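# Push the wall light switch down and let go

## Task

Move the wall light switch to its down position, and finish with neither arm in contact with the switch.

## Robot and tools

Robot: two arms, left_arm and right_arm, each with a two-finger gripper and a wrist camera whose cable counts as part of that arm, so it must not brush the switch or the wall. A camera stand is bolted to the floor behind the arms. Joint ranges in rad, base to gripper: waist -2.618 to 3.054, shoulder 0.000 to 3.142, elbow 0.000 to 3.142 (straight at 2.901), wrist pitch -1.571 to 1.571, wrist yaw -1.571 to 1.571, wrist roll -2.094 to 2.094.

Frames: the scene frame has its origin at table-top height, midway between the nominal bases, with +z up, +x out over the table and left_arm on the +y side. Image sides do not follow the arm names. The calibrated bases are left_arm at (-0.003, +0.296, +0.041) m, quat_wxyz (+1.000, 0, 0, +0.004), and right_arm at (-0.015, -0.274, +0.032) m, quat_wxyz (+1.000, 0, 0, -0.009). Each arm reports its hand pose, velocities and targets in its own base frame. Fixed cameras and the table use the scene frame. Gripper axes: fingers point along +z and open and close along y. end_effector_position is the point between the pads, about 1 cm behind the tips. Reported poses may be off by a few cm, more at long reach.

Command row: every moving argument is one row of 14 numbers covering both arms, even if one arm stays still. The order is left_arm dx, dy, dz, rx, ry, rz, opening, then right_arm in the same order. Each number lies in [-1, 1]. dx, dy, dz and rx, ry, rz are offsets, not poses. They are measured from that arm's current Hand target along that arm's own base axes, and the rotation turns about the Hand target's position. For the offsets, 1.0 equals 0.6 m or 180 degrees. rx, ry, rz form a single rotation vector. A translation longer than 1.0 is scaled back along its direction. opening is absolute: +1 is fully open (0.093 m) and -1 is closed. Sending six zeros re-requests the Hand target. To keep a gripper as it is, resend its present opening, because 0 means half open.

execute_actions(actions, cameras): actions is a list of up to 15 rows, one per 1/30 s step. A shorter list repeats its last row to fill all 15 steps. Every row counts from the pose the action started at, so sending the same offset again moves the arm further. With an empty list, the call returns images and the full state. cameras takes names, ["all"] or [].

move(target, speed, blend, opening_speed, grip_force, blocking, cameras): this sends each gripper in a straight line to target. target is one 14-number row or a list of up to 15 rows, and every row is an offset from the same starting Hand targets. speed is in m/s, from 0.002 to 2.9, default 0.25. Rotation is capped at twice that value in rad/s. You can give one speed, or one per target. blend, in m, rounds corners between list targets; 0 stops at each one. opening_speed sets the fingers' rate on the -1..1 scale per second, minimum 0.2. grip_force is the per-pad limit in N, from 10 to 50. Lower values close the fingers slowly, and the setting stays until you change it. blocking=false returns after about 0.5 s while the motion carries on. Paths last at least 0.5 s and are cut off at 10 s. They do not avoid obstacles or the other arm. Moving fast makes the gripper lag and overshoot, especially with the arm nearly straight. Go around an arm's own base, not close past it. The result includes a move: line with the outcome (done, off_target, moving, held, fault) and any limits (paced = the pose was clipped, held = a step was withheld). done means the arm is at rest within 10 mm and 2 degrees, but it does not show contact.

wait(seconds 0 to 10, cameras) lets the scene run on the last commands. stop(cameras) brakes a running move. zoom_image(camera, region [x0,y0,x1,y1], at most 504x504 px, origin top-left) enlarges one of the newest images. Cameras are cam_head_left, cam_head_right, cam_high and cam_low (504x504), and cam_left_wrist and cam_right_wrist (896x504). finished_scene(scene) ends the current scene and cannot be undone. scene is the current scene's number. Call it only once the switch is down and no arm is touching it.

Results: Hand target is the last commanded pose after clipping, and the next offsets count from it. The gripper often stops short of it. If a fresh command still leaves it short, send the remaining gap as an offset. The controller limits each step's commanded rotation to 40 degrees from the measured orientation. Joint friction and weight can leave the hand low, tilted or short. Small moves may not happen or may drift sideways, so check position and orientation after each move. grip_measured reads +1 open and -1 closed, and pads touching read about -0.94. Joint torques wrap at ±28 N m for joints 1 to 3 and include gravity. Joint velocities may be reported as within noise. Tool commands shows current commands. MOTOR HOT appears at 75 °C. At 90 °C a fault folds that arm away for the rest of the scene, and at 100 °C the arm collapses.

Suggested sequence: look with an empty call and zoom in to find the switch. Bring the nearer arm above the toggle, using a closed fingertip. Press down slowly and only a little past the contact point, confirm the switch has flipped, then pull back up and away from the wall.

Avoid: fast contact with the wall or switch, hard pushes, holding a press against the wall (reverse the target past the gripper to release), the arms or their cameras touching each other, cable contact, and stretched arms left holding a load for a long time.

Each tool is called by a JSON object that holds its "method" and its "body".

## Session

{"method": "execute_actions", "body": {"actions": []}}

Scene clock: 0.00 s.
left_arm: end_effector_position=(+0.3685, -0.0373, +0.1238) grip_measured=+1.000 end_effector_quat_wxyz=(+0.663, +0.055, +0.747, +0.008) | right_arm: end_effector_position=(+0.3596, -0.0292, +0.1109) grip_measured=+1.000 end_effector_quat_wxyz=(+0.637, +0.065, +0.758, -0.124)
Joint positions: left_arm=[-0.134 1.55 0.215 1.214 -0.072 0.077 0.093] | right_arm=[0.082 1.567 0.2 1.198 0.354 -0.047 0.093]
Joint velocities: within noise
Joint torques (N m): no reading
Motor temperatures (°C): left_arm=[26 36 33 33 25 27 23] | right_arm=[27 34 32 34 23 28 28]
Heat: left arm: 36 °C; right arm: 34 °C.
Hand target: left_arm +0.3712, -0.0377, +0.1348; +0.676, +0.053, +0.735, +0.007 | right_arm +0.3611, -0.0291, +0.1148; +0.642, +0.066, +0.754, -0.123
Tool commands: left_gripper/opening=+1.0 right_gripper/opening=+1.0

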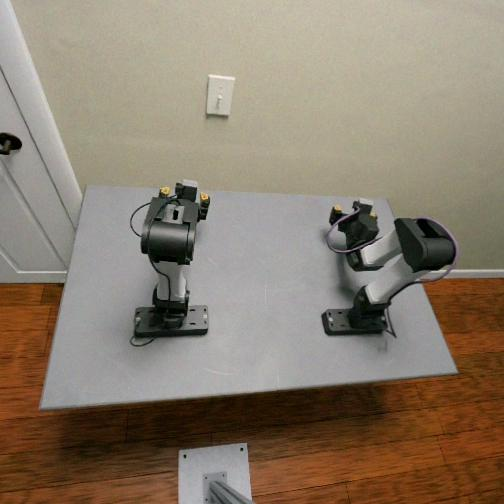

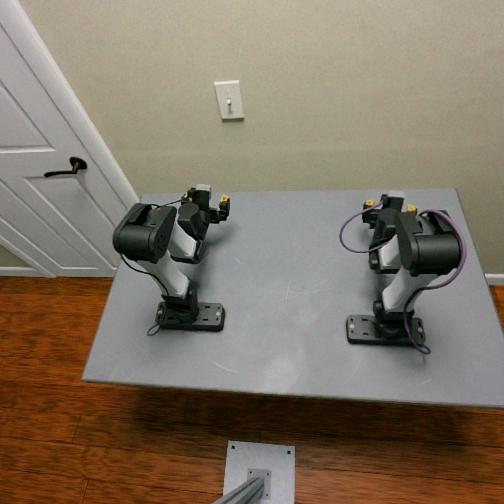

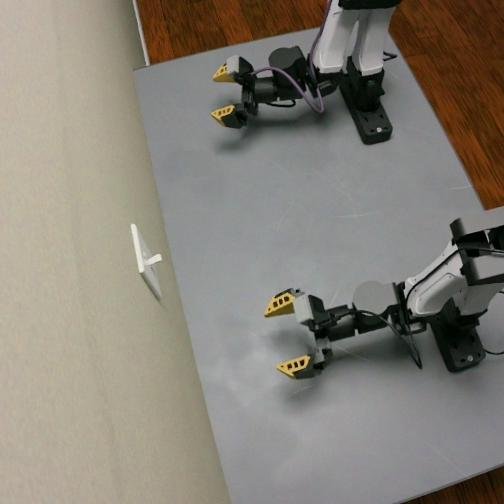

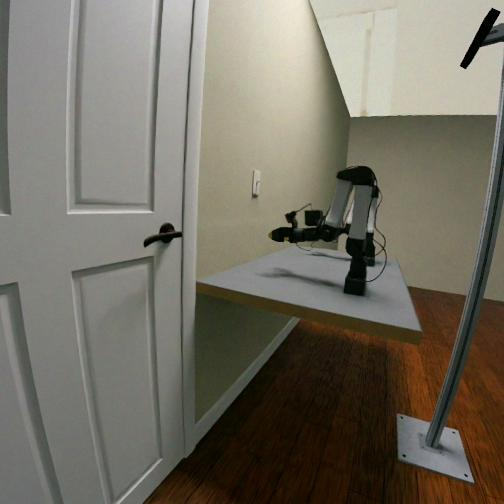

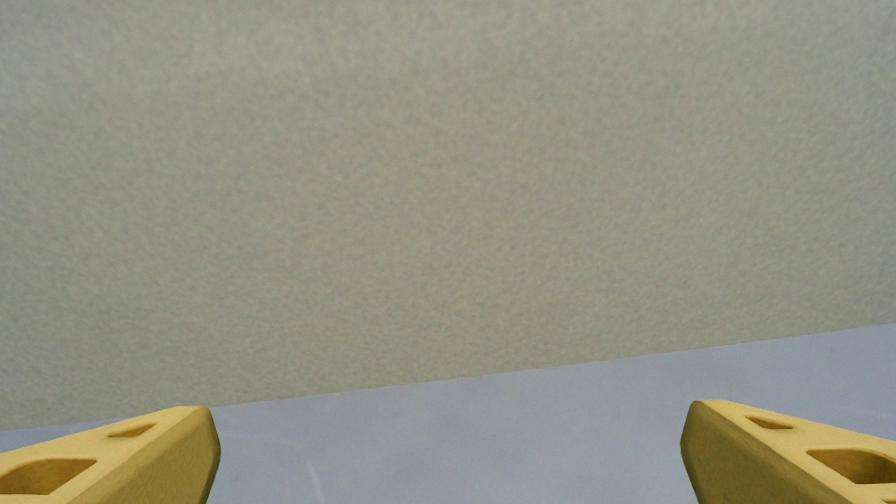

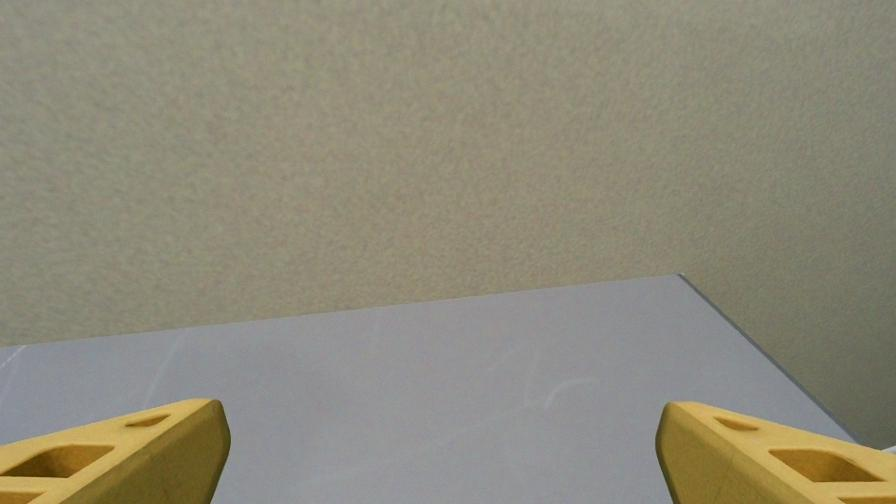

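{"method": "move", "body": {"target": [0.05, -0.15, 0.2, 0, -0.02, 0, -1, 0,0,0,0,0,0,1], "cameras": ["all"]}}

{"method": "zoom_image", "body": {"camera": "cam_high", "region": [100, 200, 300, 400]}}

{"method": "zoom_image", "body": {"camera": "cam_head_left", "region": [150, 50, 300, 200]}}

{"method": "zoom_image", "body": {"camera": "cam_low", "region": [200, 130, 400, 330]}}

Scene clock: 33.50 s.
left_arm: end_effector_position=(+0.3987, -0.1275, +0.2337) grip_measured=-0.992 end_effector_quat_wxyz=(+0.682, +0.065, +0.728, +0.012) | right_arm: end_effector_position=(+0.3596, -0.0292, +0.1109) grip_measured=+1.000 end_effector_quat_wxyz=(+0.637, +0.065, +0.758, -0.124)
Joint positions: left_arm=[-0.464 1.353 0.615 0.662 -0.391 0.077 0] | right_arm=[0.082 1.567 0.2 1.198 0.354 -0.047 0.093]
Joint torques (N m): left_arm=[-0.18 -6.6 11.17 1.92 -0.09 -0.17] | right_arm=[-0.27 -5.19 5.57 2.39 0.1 -0.01]
Motor temperatures (°C): left_arm=[26 36 35 39 25 27 23] | right_arm=[27 35 33 43 23 28 28]
Heat: left arm: 39 °C; right arm: 43 °C.
Hand target: left_arm +0.4012, -0.1278, +0.2548; +0.699, +0.053, +0.713, +0.009 | right_arm +0.3611, -0.0291, +0.1148; +0.642, +0.066, +0.754, -0.123
Off the commanded pose: left_arm 0.021 m, 3 deg | right_arm 0.004 m, 1 deg.
move: off_target (left_arm)

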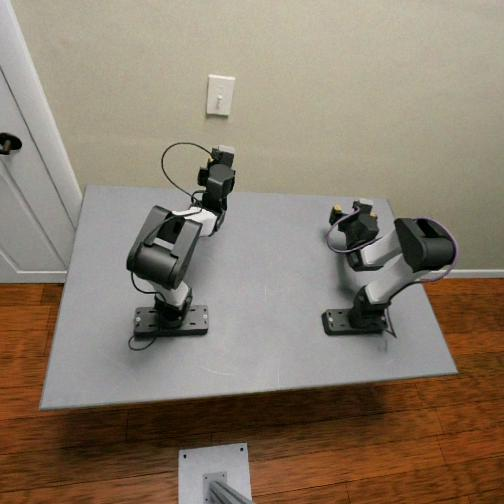

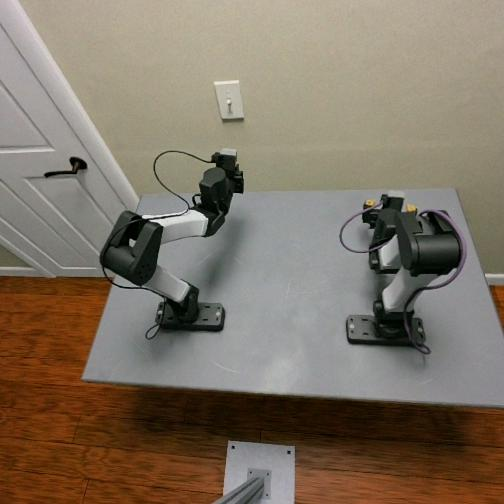

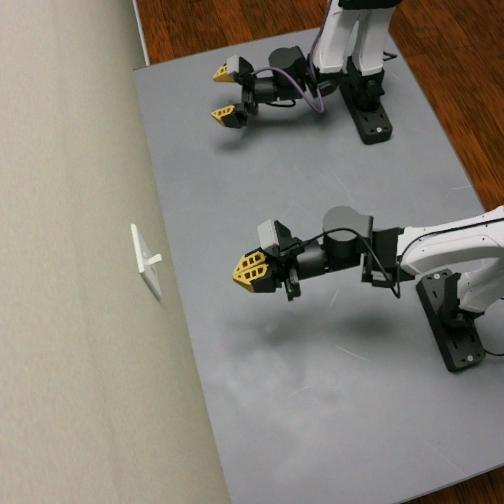

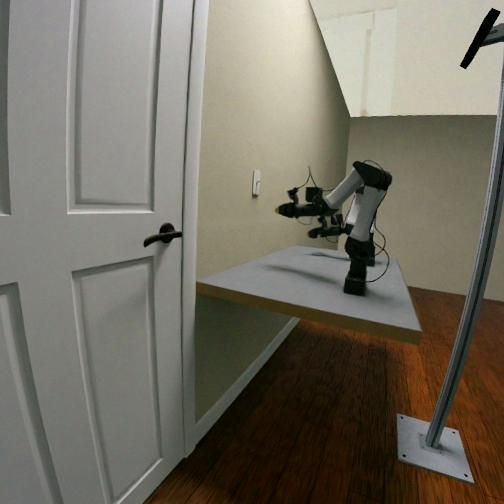

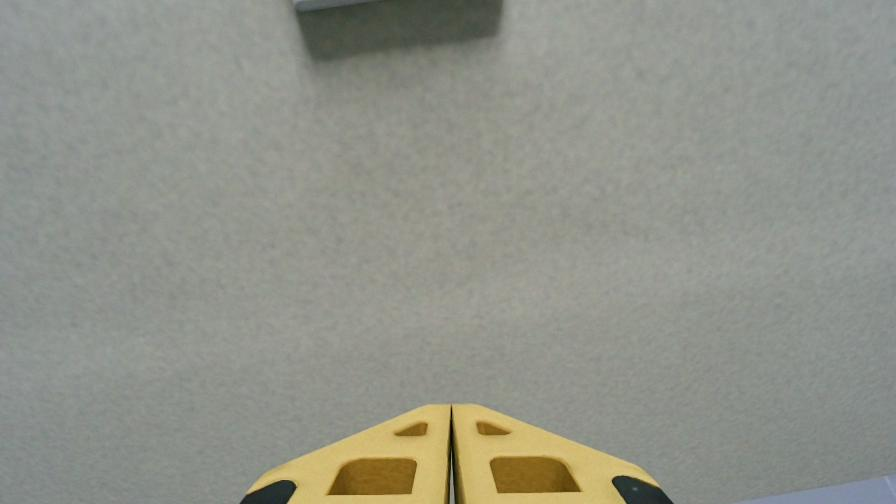

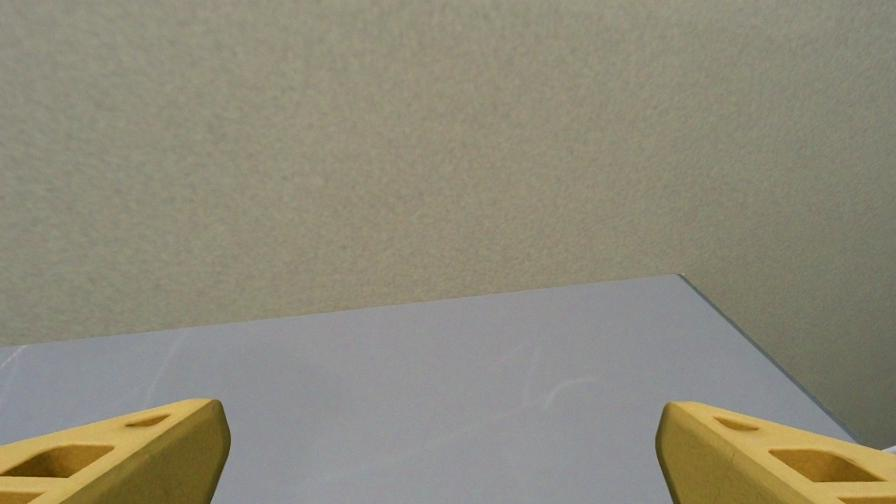

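Scaled by 2.520 from the camera's 504x504 image, which has a finer 720x720 frame.

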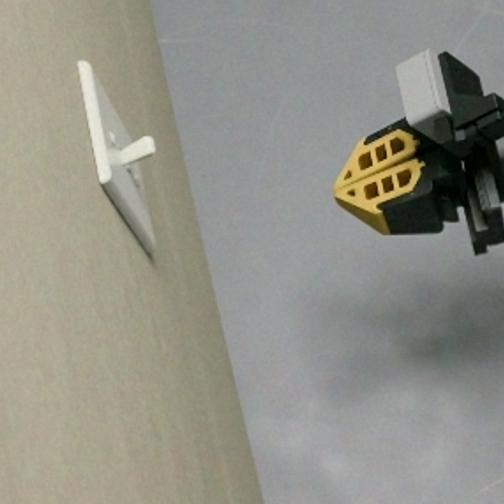

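Scaled by 3.360 from the camera's 504x504 image, which has a finer 720x720 frame.

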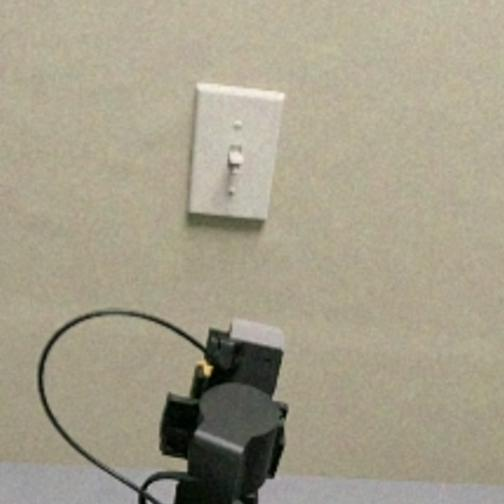

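Scaled by 2.520 from the camera's 504x504 image, which has a finer 720x720 frame.

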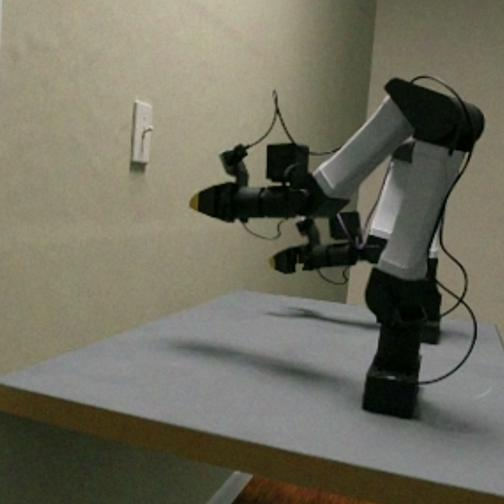

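{"method": "move", "body": {"target": [0, 0, 0.26, -0.033, -0.01, 0.022, -1, 0,0,0,0,0,0,1], "cameras": ["all"]}}

{"method": "zoom_image", "body": {"camera": "cam_high", "region": [100, 200, 300, 400]}}

{"method": "zoom_image", "body": {"camera": "cam_low", "region": [220, 130, 370, 280]}}

Scene clock: 71.37 s.
left_arm: end_effector_position=(+0.4020, -0.1277, +0.3950) grip_measured=-0.992 end_effector_quat_wxyz=(+0.700, +0.006, +0.714, +0.006) | right_arm: end_effector_position=(+0.3596, -0.0292, +0.1109) grip_measured=+1.000 end_effector_quat_wxyz=(+0.637, +0.065, +0.758, -0.124)
Joint positions: left_arm=[-0.501 1.272 1.168 0.082 -0.501 0.005 0] | right_arm=[0.082 1.567 0.2 1.198 0.354 -0.047 0.093]
Joint torques (N m): left_arm=[-0.46 -4.98 11.58 1.9 -0.08 -0.31] | right_arm=[-0.28 -5.19 5.56 2.39 0.09 -0.01]
Motor temperatures (°C): left_arm=[25 37 42 42 24 26 23] | right_arm=[27 35 34 45 23 27 28]
Heat: left arm: 42 °C; right arm: 45 °C.
Hand target: left_arm +0.4012, -0.1279, +0.4108; +0.711, -0.008, +0.703, -0.003 | right_arm +0.3611, -0.0291, +0.1148; +0.642, +0.066, +0.754, -0.123
Off the commanded pose: left_arm 0.016 m, 3 deg | right_arm 0.004 m, 1 deg.
move: off_target (left_arm)

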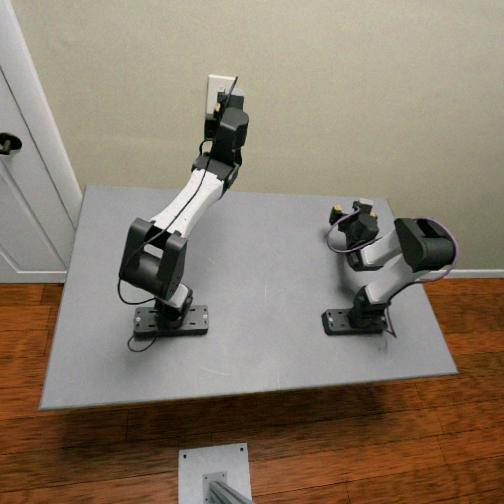

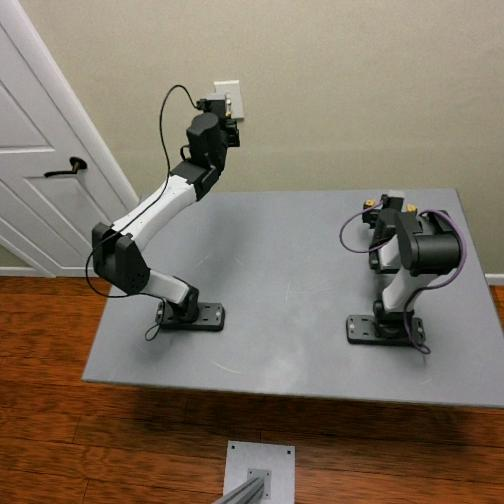

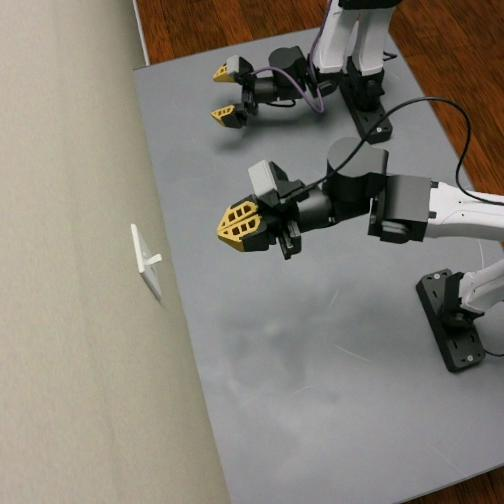

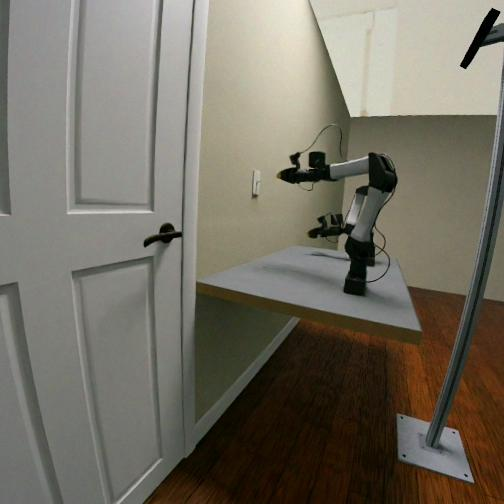

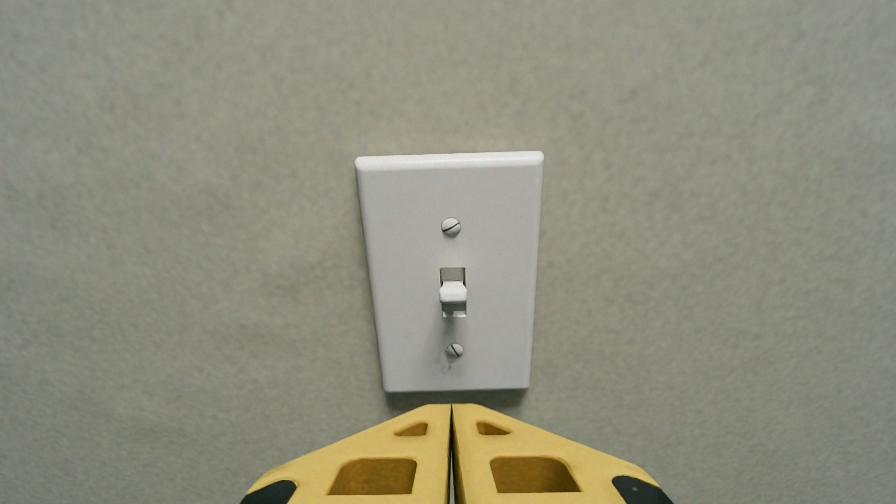

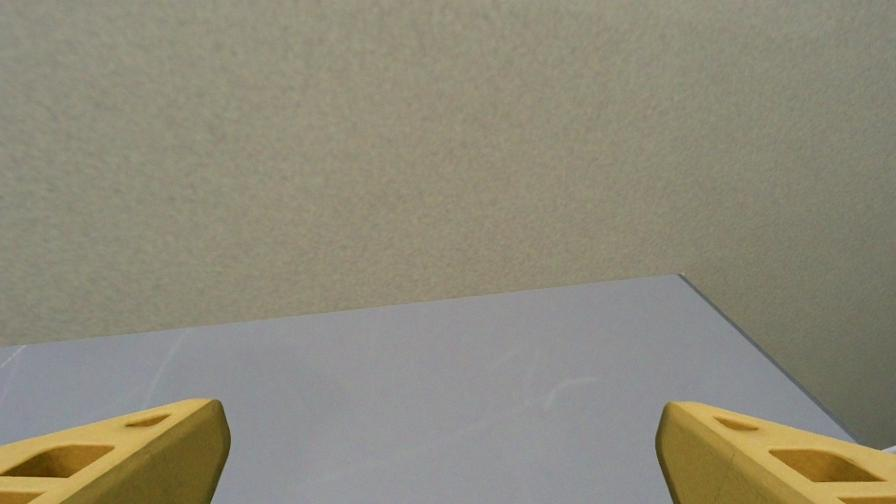

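Scaled by 2.520 from the camera's 504x504 image, which has a finer 720x720 frame.

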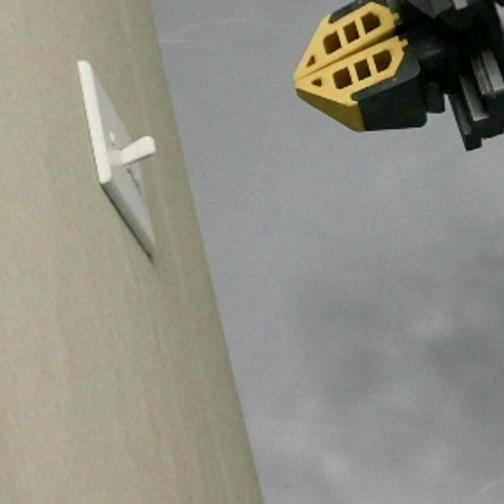

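Scaled by 3.360 from the camera's 504x504 image, which has a finer 720x720 frame.

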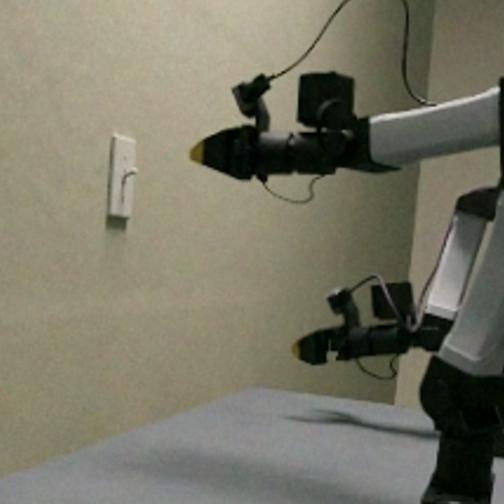

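{"method": "move", "body": {"target": [0.075, 0, 0.02, 0, -0.01, 0, -1, 0,0,0,0,0,0,1], "cameras": ["cam_low","cam_left_wrist","cam_high"], "speed": 0.15}}

{"method": "zoom_image", "body": {"camera": "cam_low", "region": [230, 140, 330, 240]}}

{"method": "zoom_image", "body": {"camera": "cam_high", "region": [100, 180, 250, 330]}}

Scene clock: 99.70 s.
left_arm: end_effector_position=(+0.4439, -0.1270, +0.3980) grip_measured=-0.992 end_effector_quat_wxyz=(+0.701, +0.000, +0.714, +0.010) | right_arm: end_effector_position=(+0.3596, -0.0292, +0.1109) grip_measured=+1.000 end_effector_quat_wxyz=(+0.637, +0.065, +0.758, -0.124)
Joint positions: left_arm=[-0.439 1.418 1.29 0.108 -0.452 0.005 0] | right_arm=[0.082 1.567 0.2 1.198 0.354 -0.047 0.093]
Joint torques (N m): left_arm=[0.32 -5.96 12.6 2.15 0.17 -0.18] | right_arm=[-0.27 -5.19 5.57 2.4 0.09 -0.01]
Heat: left arm: 43 °C; right arm: 46 °C.
Hand target: left_arm +0.4462, -0.1278, +0.4228; +0.722, -0.008, +0.691, -0.003 | right_arm +0.3611, -0.0291, +0.1148; +0.642, +0.066, +0.754, -0.123
Off the commanded pose: left_arm 0.025 m, 4 deg | right_arm 0.004 m, 1 deg.
move: off_target (left_arm)
Images, in order (width x height): cam_high 504x504, cam_low 504x504, cam_left_wrist 896x504.

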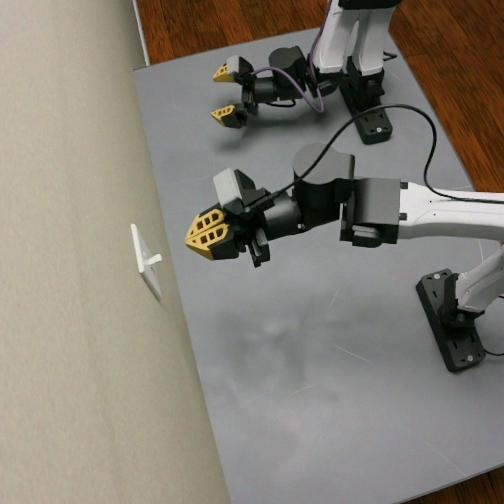

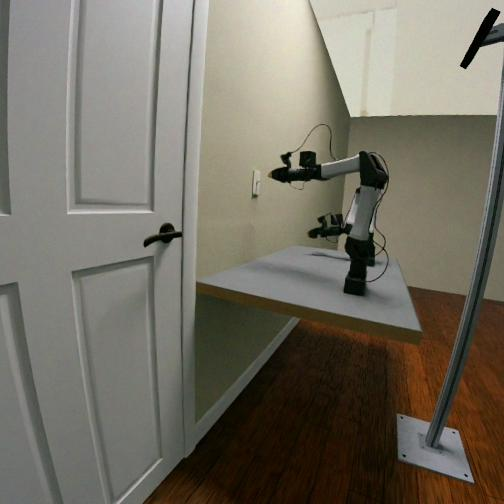

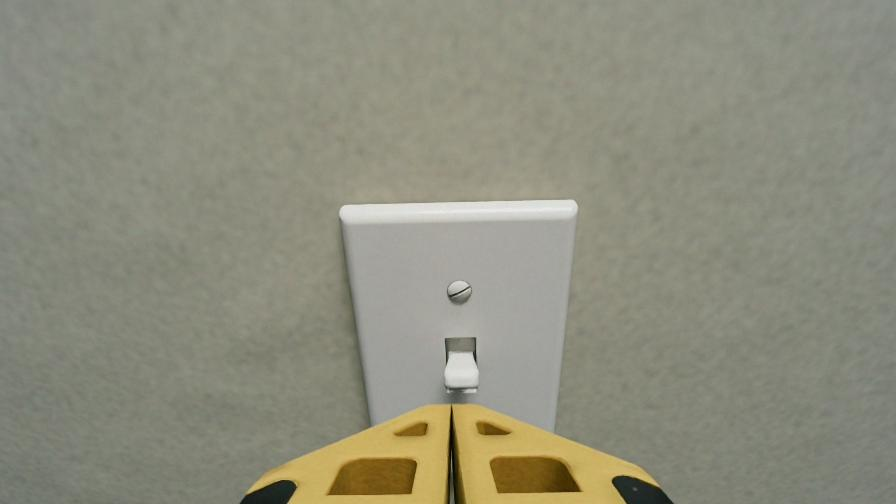

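Scaled by 5.040 from the camera's 504x504 image, which has a finer 720x720 frame.

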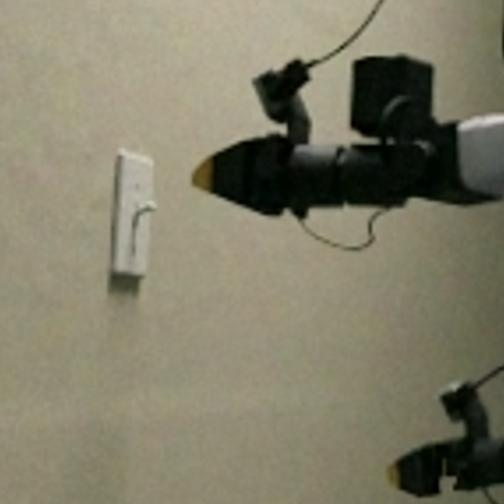

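Scaled by 3.360 from the camera's 504x504 image, which has a finer 720x720 frame.

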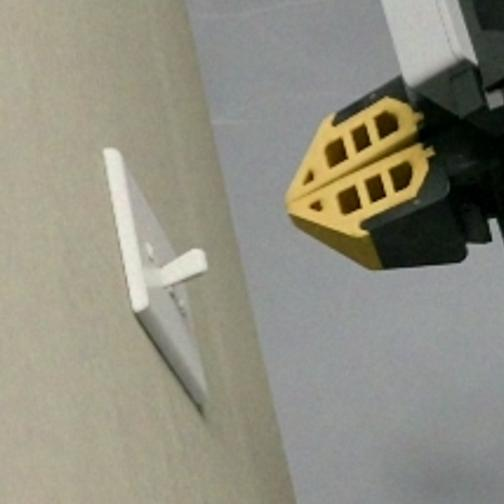

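{"method": "move", "body": {"target": [0.075, -0.006, 0.01, 0, -0.01, 0, -1, 0,0,0,0,0,0,1], "cameras": ["cam_low","cam_left_wrist","cam_high"], "speed": 0.15}}

{"method": "zoom_image", "body": {"camera": "cam_low", "region": [230, 140, 330, 240]}}

{"method": "zoom_image", "body": {"camera": "cam_high", "region": [100, 180, 250, 330]}}

Scene clock: 123.30 s.
left_arm: end_effector_position=(+0.4895, -0.1309, +0.4034) grip_measured=-0.992 end_effector_quat_wxyz=(+0.711, -0.004, +0.703, +0.005) | right_arm: end_effector_position=(+0.3596, -0.0292, +0.1109) grip_measured=+1.000 end_effector_quat_wxyz=(+0.637, +0.065, +0.758, -0.124)
Joint positions: left_arm=[-0.393 1.58 1.433 0.159 -0.406 0.005 0] | right_arm=[0.082 1.567 0.2 1.198 0.354 -0.047 0.093]
Joint torques (N m): left_arm=[0.4 -7.86 12.53 2.17 0.2 -0.06] | right_arm=[-0.27 -5.2 5.55 2.39 0.09 -0.01]
Motor temperatures (°C): left_arm=[25 38 49 41 24 26 23] | right_arm=[26 35 33 47 23 27 27]
Heat: left arm: 49 °C; right arm: 47 °C.
Hand target: left_arm +0.4913, -0.1313, +0.4287; +0.733, -0.008, +0.680, -0.003 | right_arm +0.3611, -0.0291, +0.1148; +0.642, +0.066, +0.754, -0.123
Off the commanded pose: left_arm 0.025 m, 4 deg | right_arm 0.004 m, 1 deg.
move: off_target (left_arm)
Images, in order (width x height): cam_high 504x504, cam_low 504x504, cam_left_wrist 896x504.

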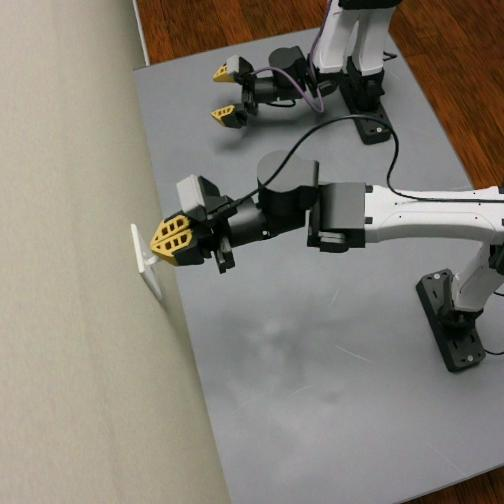

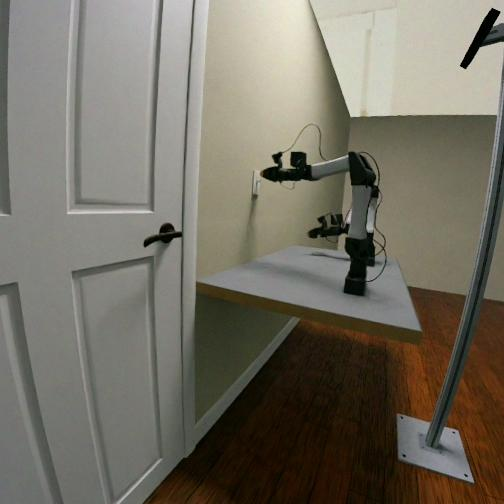

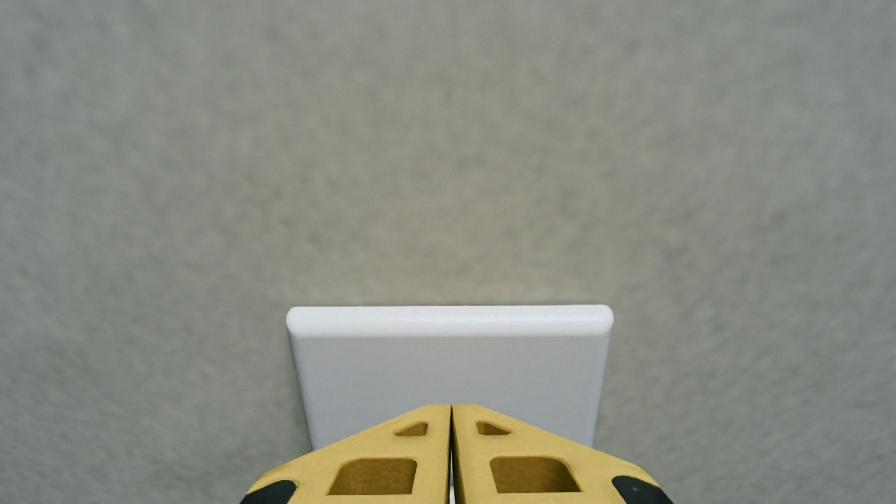

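Scaled by 5.040 from the camera's 504x504 image, which has a finer 720x720 frame.

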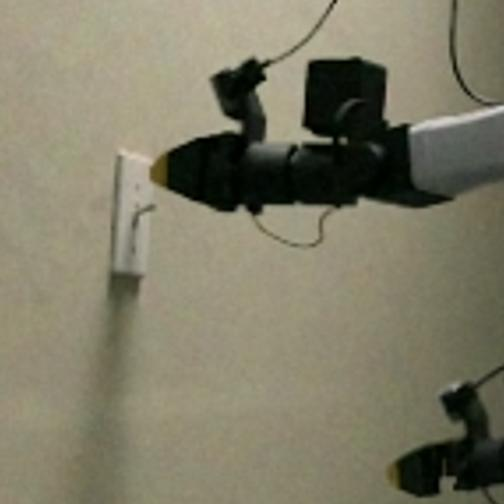

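Scaled by 3.360 from the camera's 504x504 image, which has a finer 720x720 frame.

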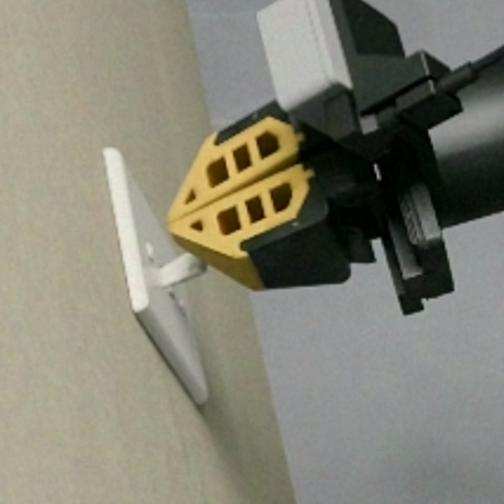

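{"method": "move", "body": {"target": [[0.017, 0, 0, 0, 0, 0, -1, 0,0,0,0,0,0,1],[0.017, 0, -0.075, 0, 0, 0, -1, 0,0,0,0,0,0,1]], "cameras": ["cam_low","cam_left_wrist","cam_high"], "speed": 0.1}}

{"method": "zoom_image", "body": {"camera": "cam_low", "region": [230, 140, 330, 240]}}

{"method": "zoom_image", "body": {"camera": "cam_high", "region": [100, 180, 250, 330]}}

Scene clock: 132.47 s.
left_arm: end_effector_position=(+0.4996, -0.1320, +0.3885) grip_measured=-0.992 end_effector_quat_wxyz=(+0.733, -0.013, +0.680, -0.005) | right_arm: end_effector_position=(+0.3596, -0.0292, +0.1109) grip_measured=+1.000 end_effector_quat_wxyz=(+0.637, +0.065, +0.758, -0.124)
Joint positions: left_arm=[-0.384 1.616 1.345 0.353 -0.394 0.005 0] | right_arm=[0.082 1.567 0.2 1.198 0.354 -0.047 0.093]
Joint torques (N m): left_arm=[0.62 -8.32 7.23 1.95 0.19 -0.1] | right_arm=[-0.25 -5.19 5.56 2.39 0.09 -0.01]
Heat: left arm: 47 °C; right arm: 47 °C.
Hand target: left_arm +0.5014, -0.1315, +0.3837; +0.733, -0.008, +0.680, -0.003 | right_arm +0.3611, -0.0291, +0.1148; +0.642, +0.066, +0.754, -0.123
Off the commanded pose: left_arm 0.005 m, 1 deg | right_arm 0.004 m, 1 deg.
move: done
Images, in order (width x height): cam_high 504x504, cam_low 504x504, cam_left_wrist 896x504.

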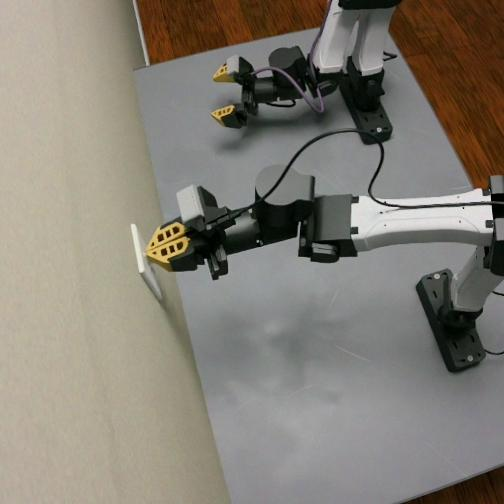

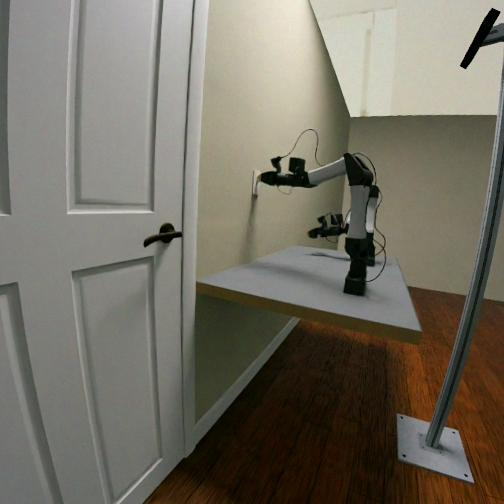

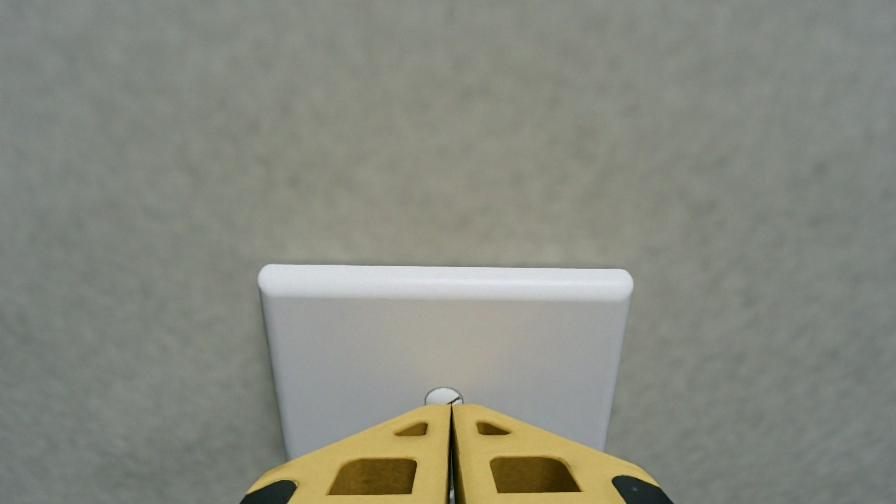

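Scaled by 5.040 from the camera's 504x504 image, which has a finer 720x720 frame.

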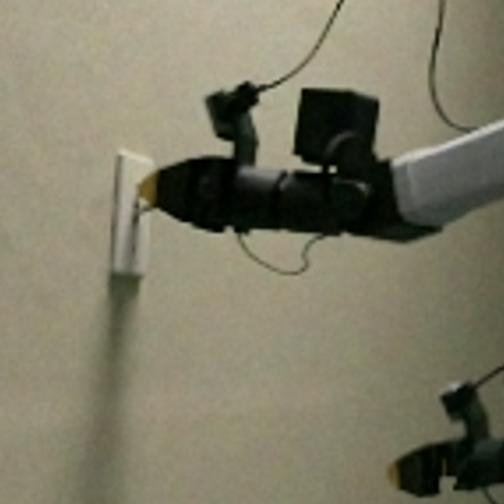

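Scaled by 3.360 from the camera's 504x504 image, which has a finer 720x720 frame.

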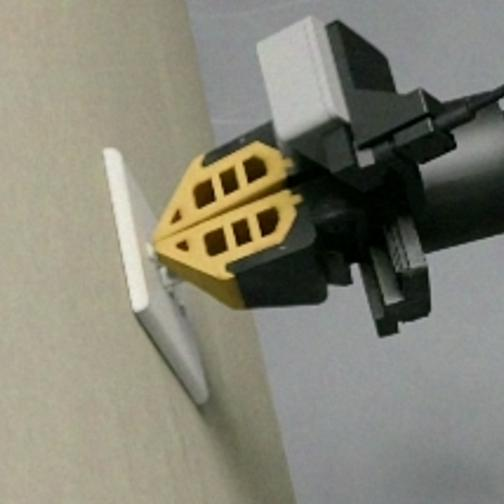

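{"method": "move", "body": {"target": [0, 0, -0.065, 0, 0.015, 0, -1, 0,0,0,0,0,0,1], "cameras": ["cam_low","cam_left_wrist","cam_high"], "speed": 0.1}}

{"method": "zoom_image", "body": {"camera": "cam_low", "region": [230, 140, 330, 240]}}

{"method": "zoom_image", "body": {"camera": "cam_high", "region": [100, 180, 250, 330]}}

Scene clock: 138.53 s.
left_arm: end_effector_position=(+0.4978, -0.1315, +0.3684) grip_measured=-0.992 end_effector_quat_wxyz=(+0.739, -0.015, +0.673, -0.008) | right_arm: end_effector_position=(+0.3596, -0.0292, +0.1109) grip_measured=+1.000 end_effector_quat_wxyz=(+0.637, +0.065, +0.758, -0.124)
Joint positions: left_arm=[-0.384 1.617 1.25 0.468 -0.393 0.005 0] | right_arm=[0.082 1.567 0.2 1.198 0.354 -0.047 0.093]
Joint torques (N m): left_arm=[0.57 -7.54 6.67 1.35 0.17 -0.28] | right_arm=[-0.27 -5.19 5.56 2.4 0.09 -0.01]
Heat: left arm: 47 °C; right arm: 47 °C.
Hand target: left_arm +0.5014, -0.1315, +0.3449; +0.717, -0.008, +0.697, -0.003 | right_arm +0.3611, -0.0291, +0.1148; +0.642, +0.066, +0.754, -0.123
Off the commanded pose: left_arm 0.024 m, 4 deg | right_arm 0.004 m, 1 deg.
move: off_target (left_arm)
Images, in order (width x height): cam_high 504x504, cam_low 504x504, cam_left_wrist 896x504.

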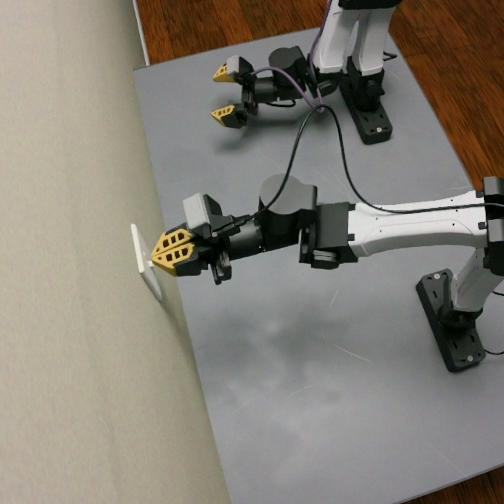

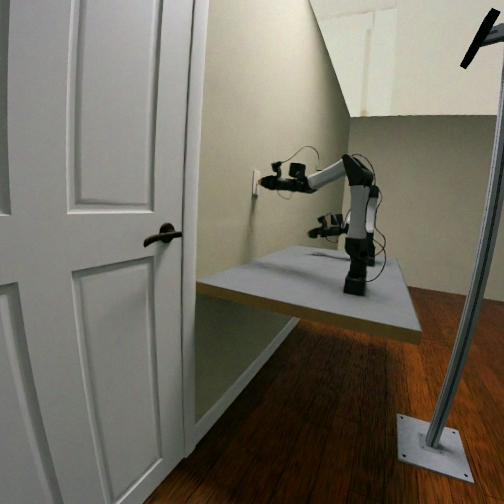

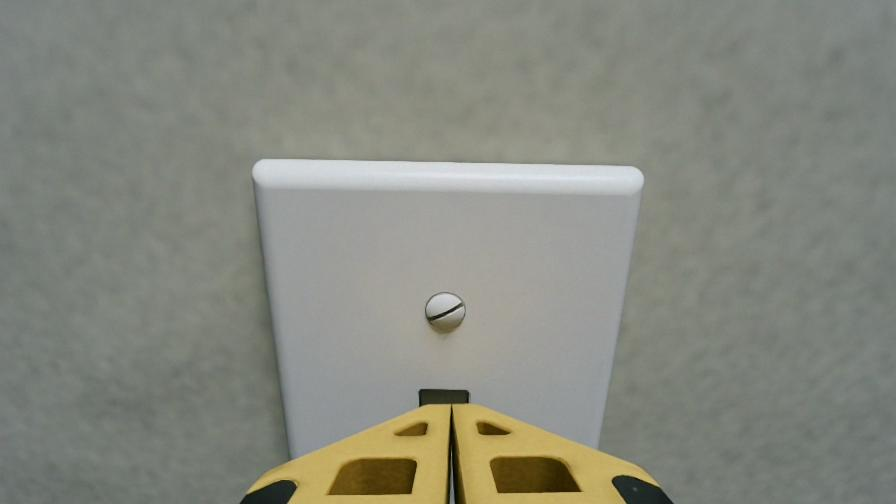

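Scaled by 5.040 from the camera's 504x504 image, which has a finer 720x720 frame.

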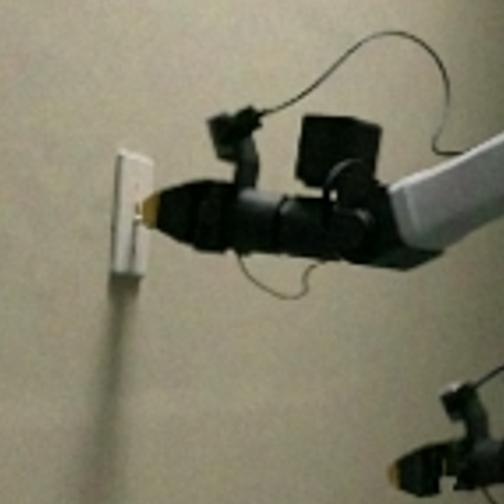

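Scaled by 3.360 from the camera's 504x504 image, which has a finer 720x720 frame.

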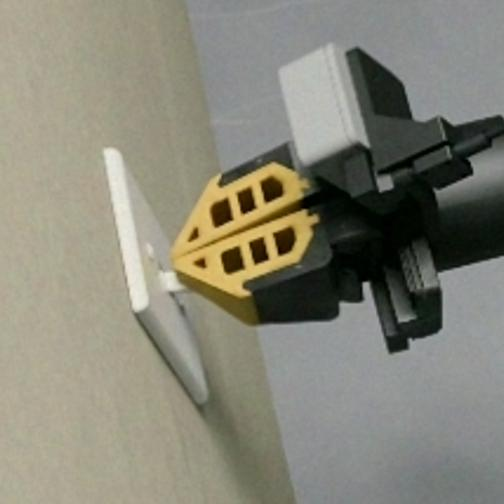

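{"method": "move", "body": {"target": [-0.005, 0, -0.04, 0, 0, 0, -1, 0,0,0,0,0,0,1], "cameras": ["cam_low","cam_left_wrist","cam_high"], "speed": 0.1}}

{"method": "zoom_image", "body": {"camera": "cam_low", "region": [230, 140, 330, 240]}}

{"method": "zoom_image", "body": {"camera": "cam_high", "region": [100, 180, 250, 330]}}

Scene clock: 145.07 s.
left_arm: end_effector_position=(+0.4928, -0.1296, +0.3645) grip_measured=-0.992 end_effector_quat_wxyz=(+0.760, -0.024, +0.650, -0.018) | right_arm: end_effector_position=(+0.3596, -0.0292, +0.1109) grip_measured=+1.000 end_effector_quat_wxyz=(+0.637, +0.065, +0.758, -0.124)
Joint positions: left_arm=[-0.384 1.617 1.172 0.613 -0.392 0.005 0] | right_arm=[0.082 1.567 0.2 1.198 0.354 -0.047 0.093]
Joint torques (N m): left_arm=[0.23 -6.97 5.05 0.86 0.15 -0.27] | right_arm=[-0.24 -5.19 5.55 2.39 0.09 0]
Heat: left arm: 46 °C; right arm: 47 °C.
Hand target: left_arm +0.4984, -0.1315, +0.3208; +0.717, -0.008, +0.697, -0.003 | right_arm +0.3611, -0.0291, +0.1148; +0.642, +0.066, +0.754, -0.123
Off the commanded pose: left_arm 0.044 m, 8 deg | right_arm 0.004 m, 1 deg.
move: off_target (left_arm)
Images, in order (width x height): cam_high 504x504, cam_low 504x504, cam_left_wrist 896x504.

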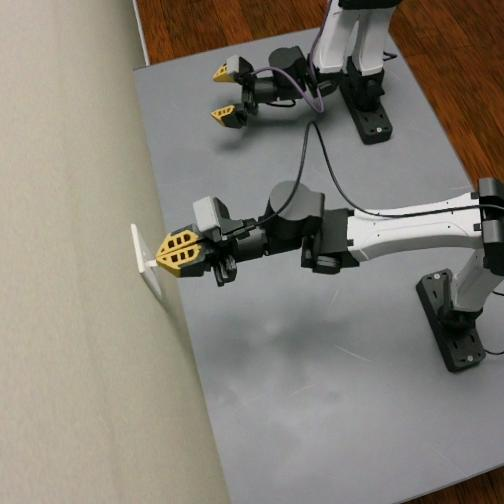

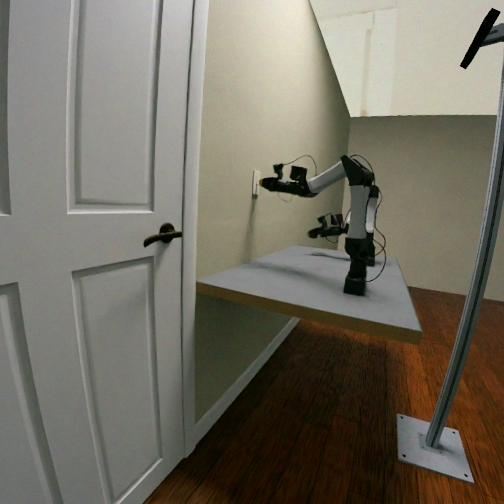

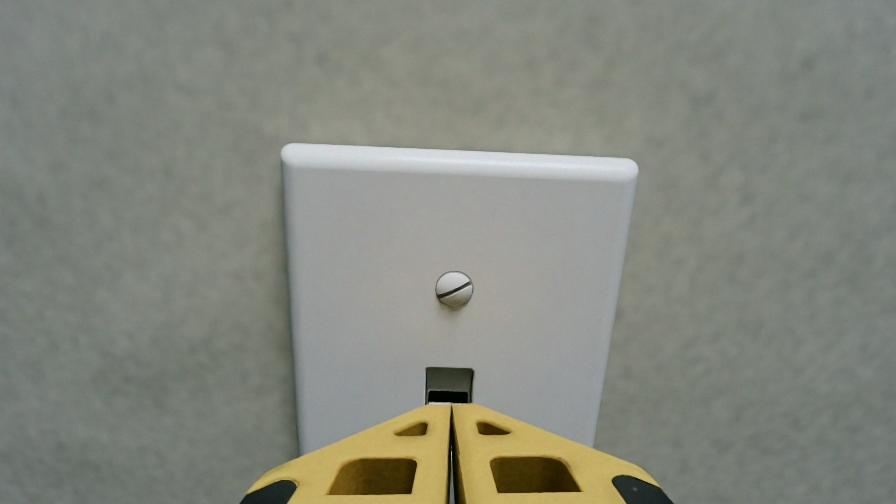

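Scaled by 5.040 from the camera's 504x504 image, which has a finer 720x720 frame.

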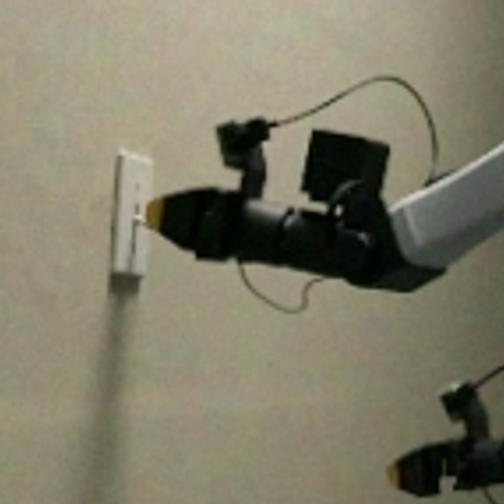

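Scaled by 3.360 from the camera's 504x504 image, which has a finer 720x720 frame.

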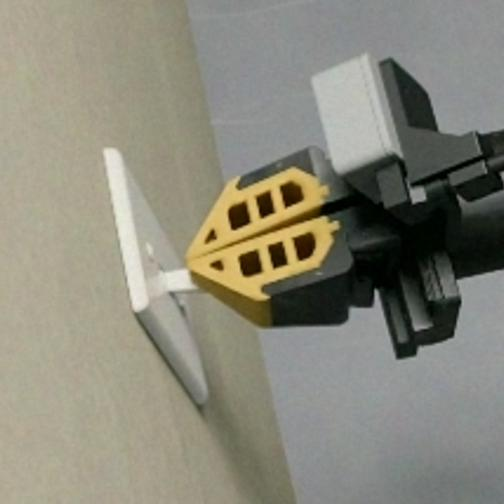

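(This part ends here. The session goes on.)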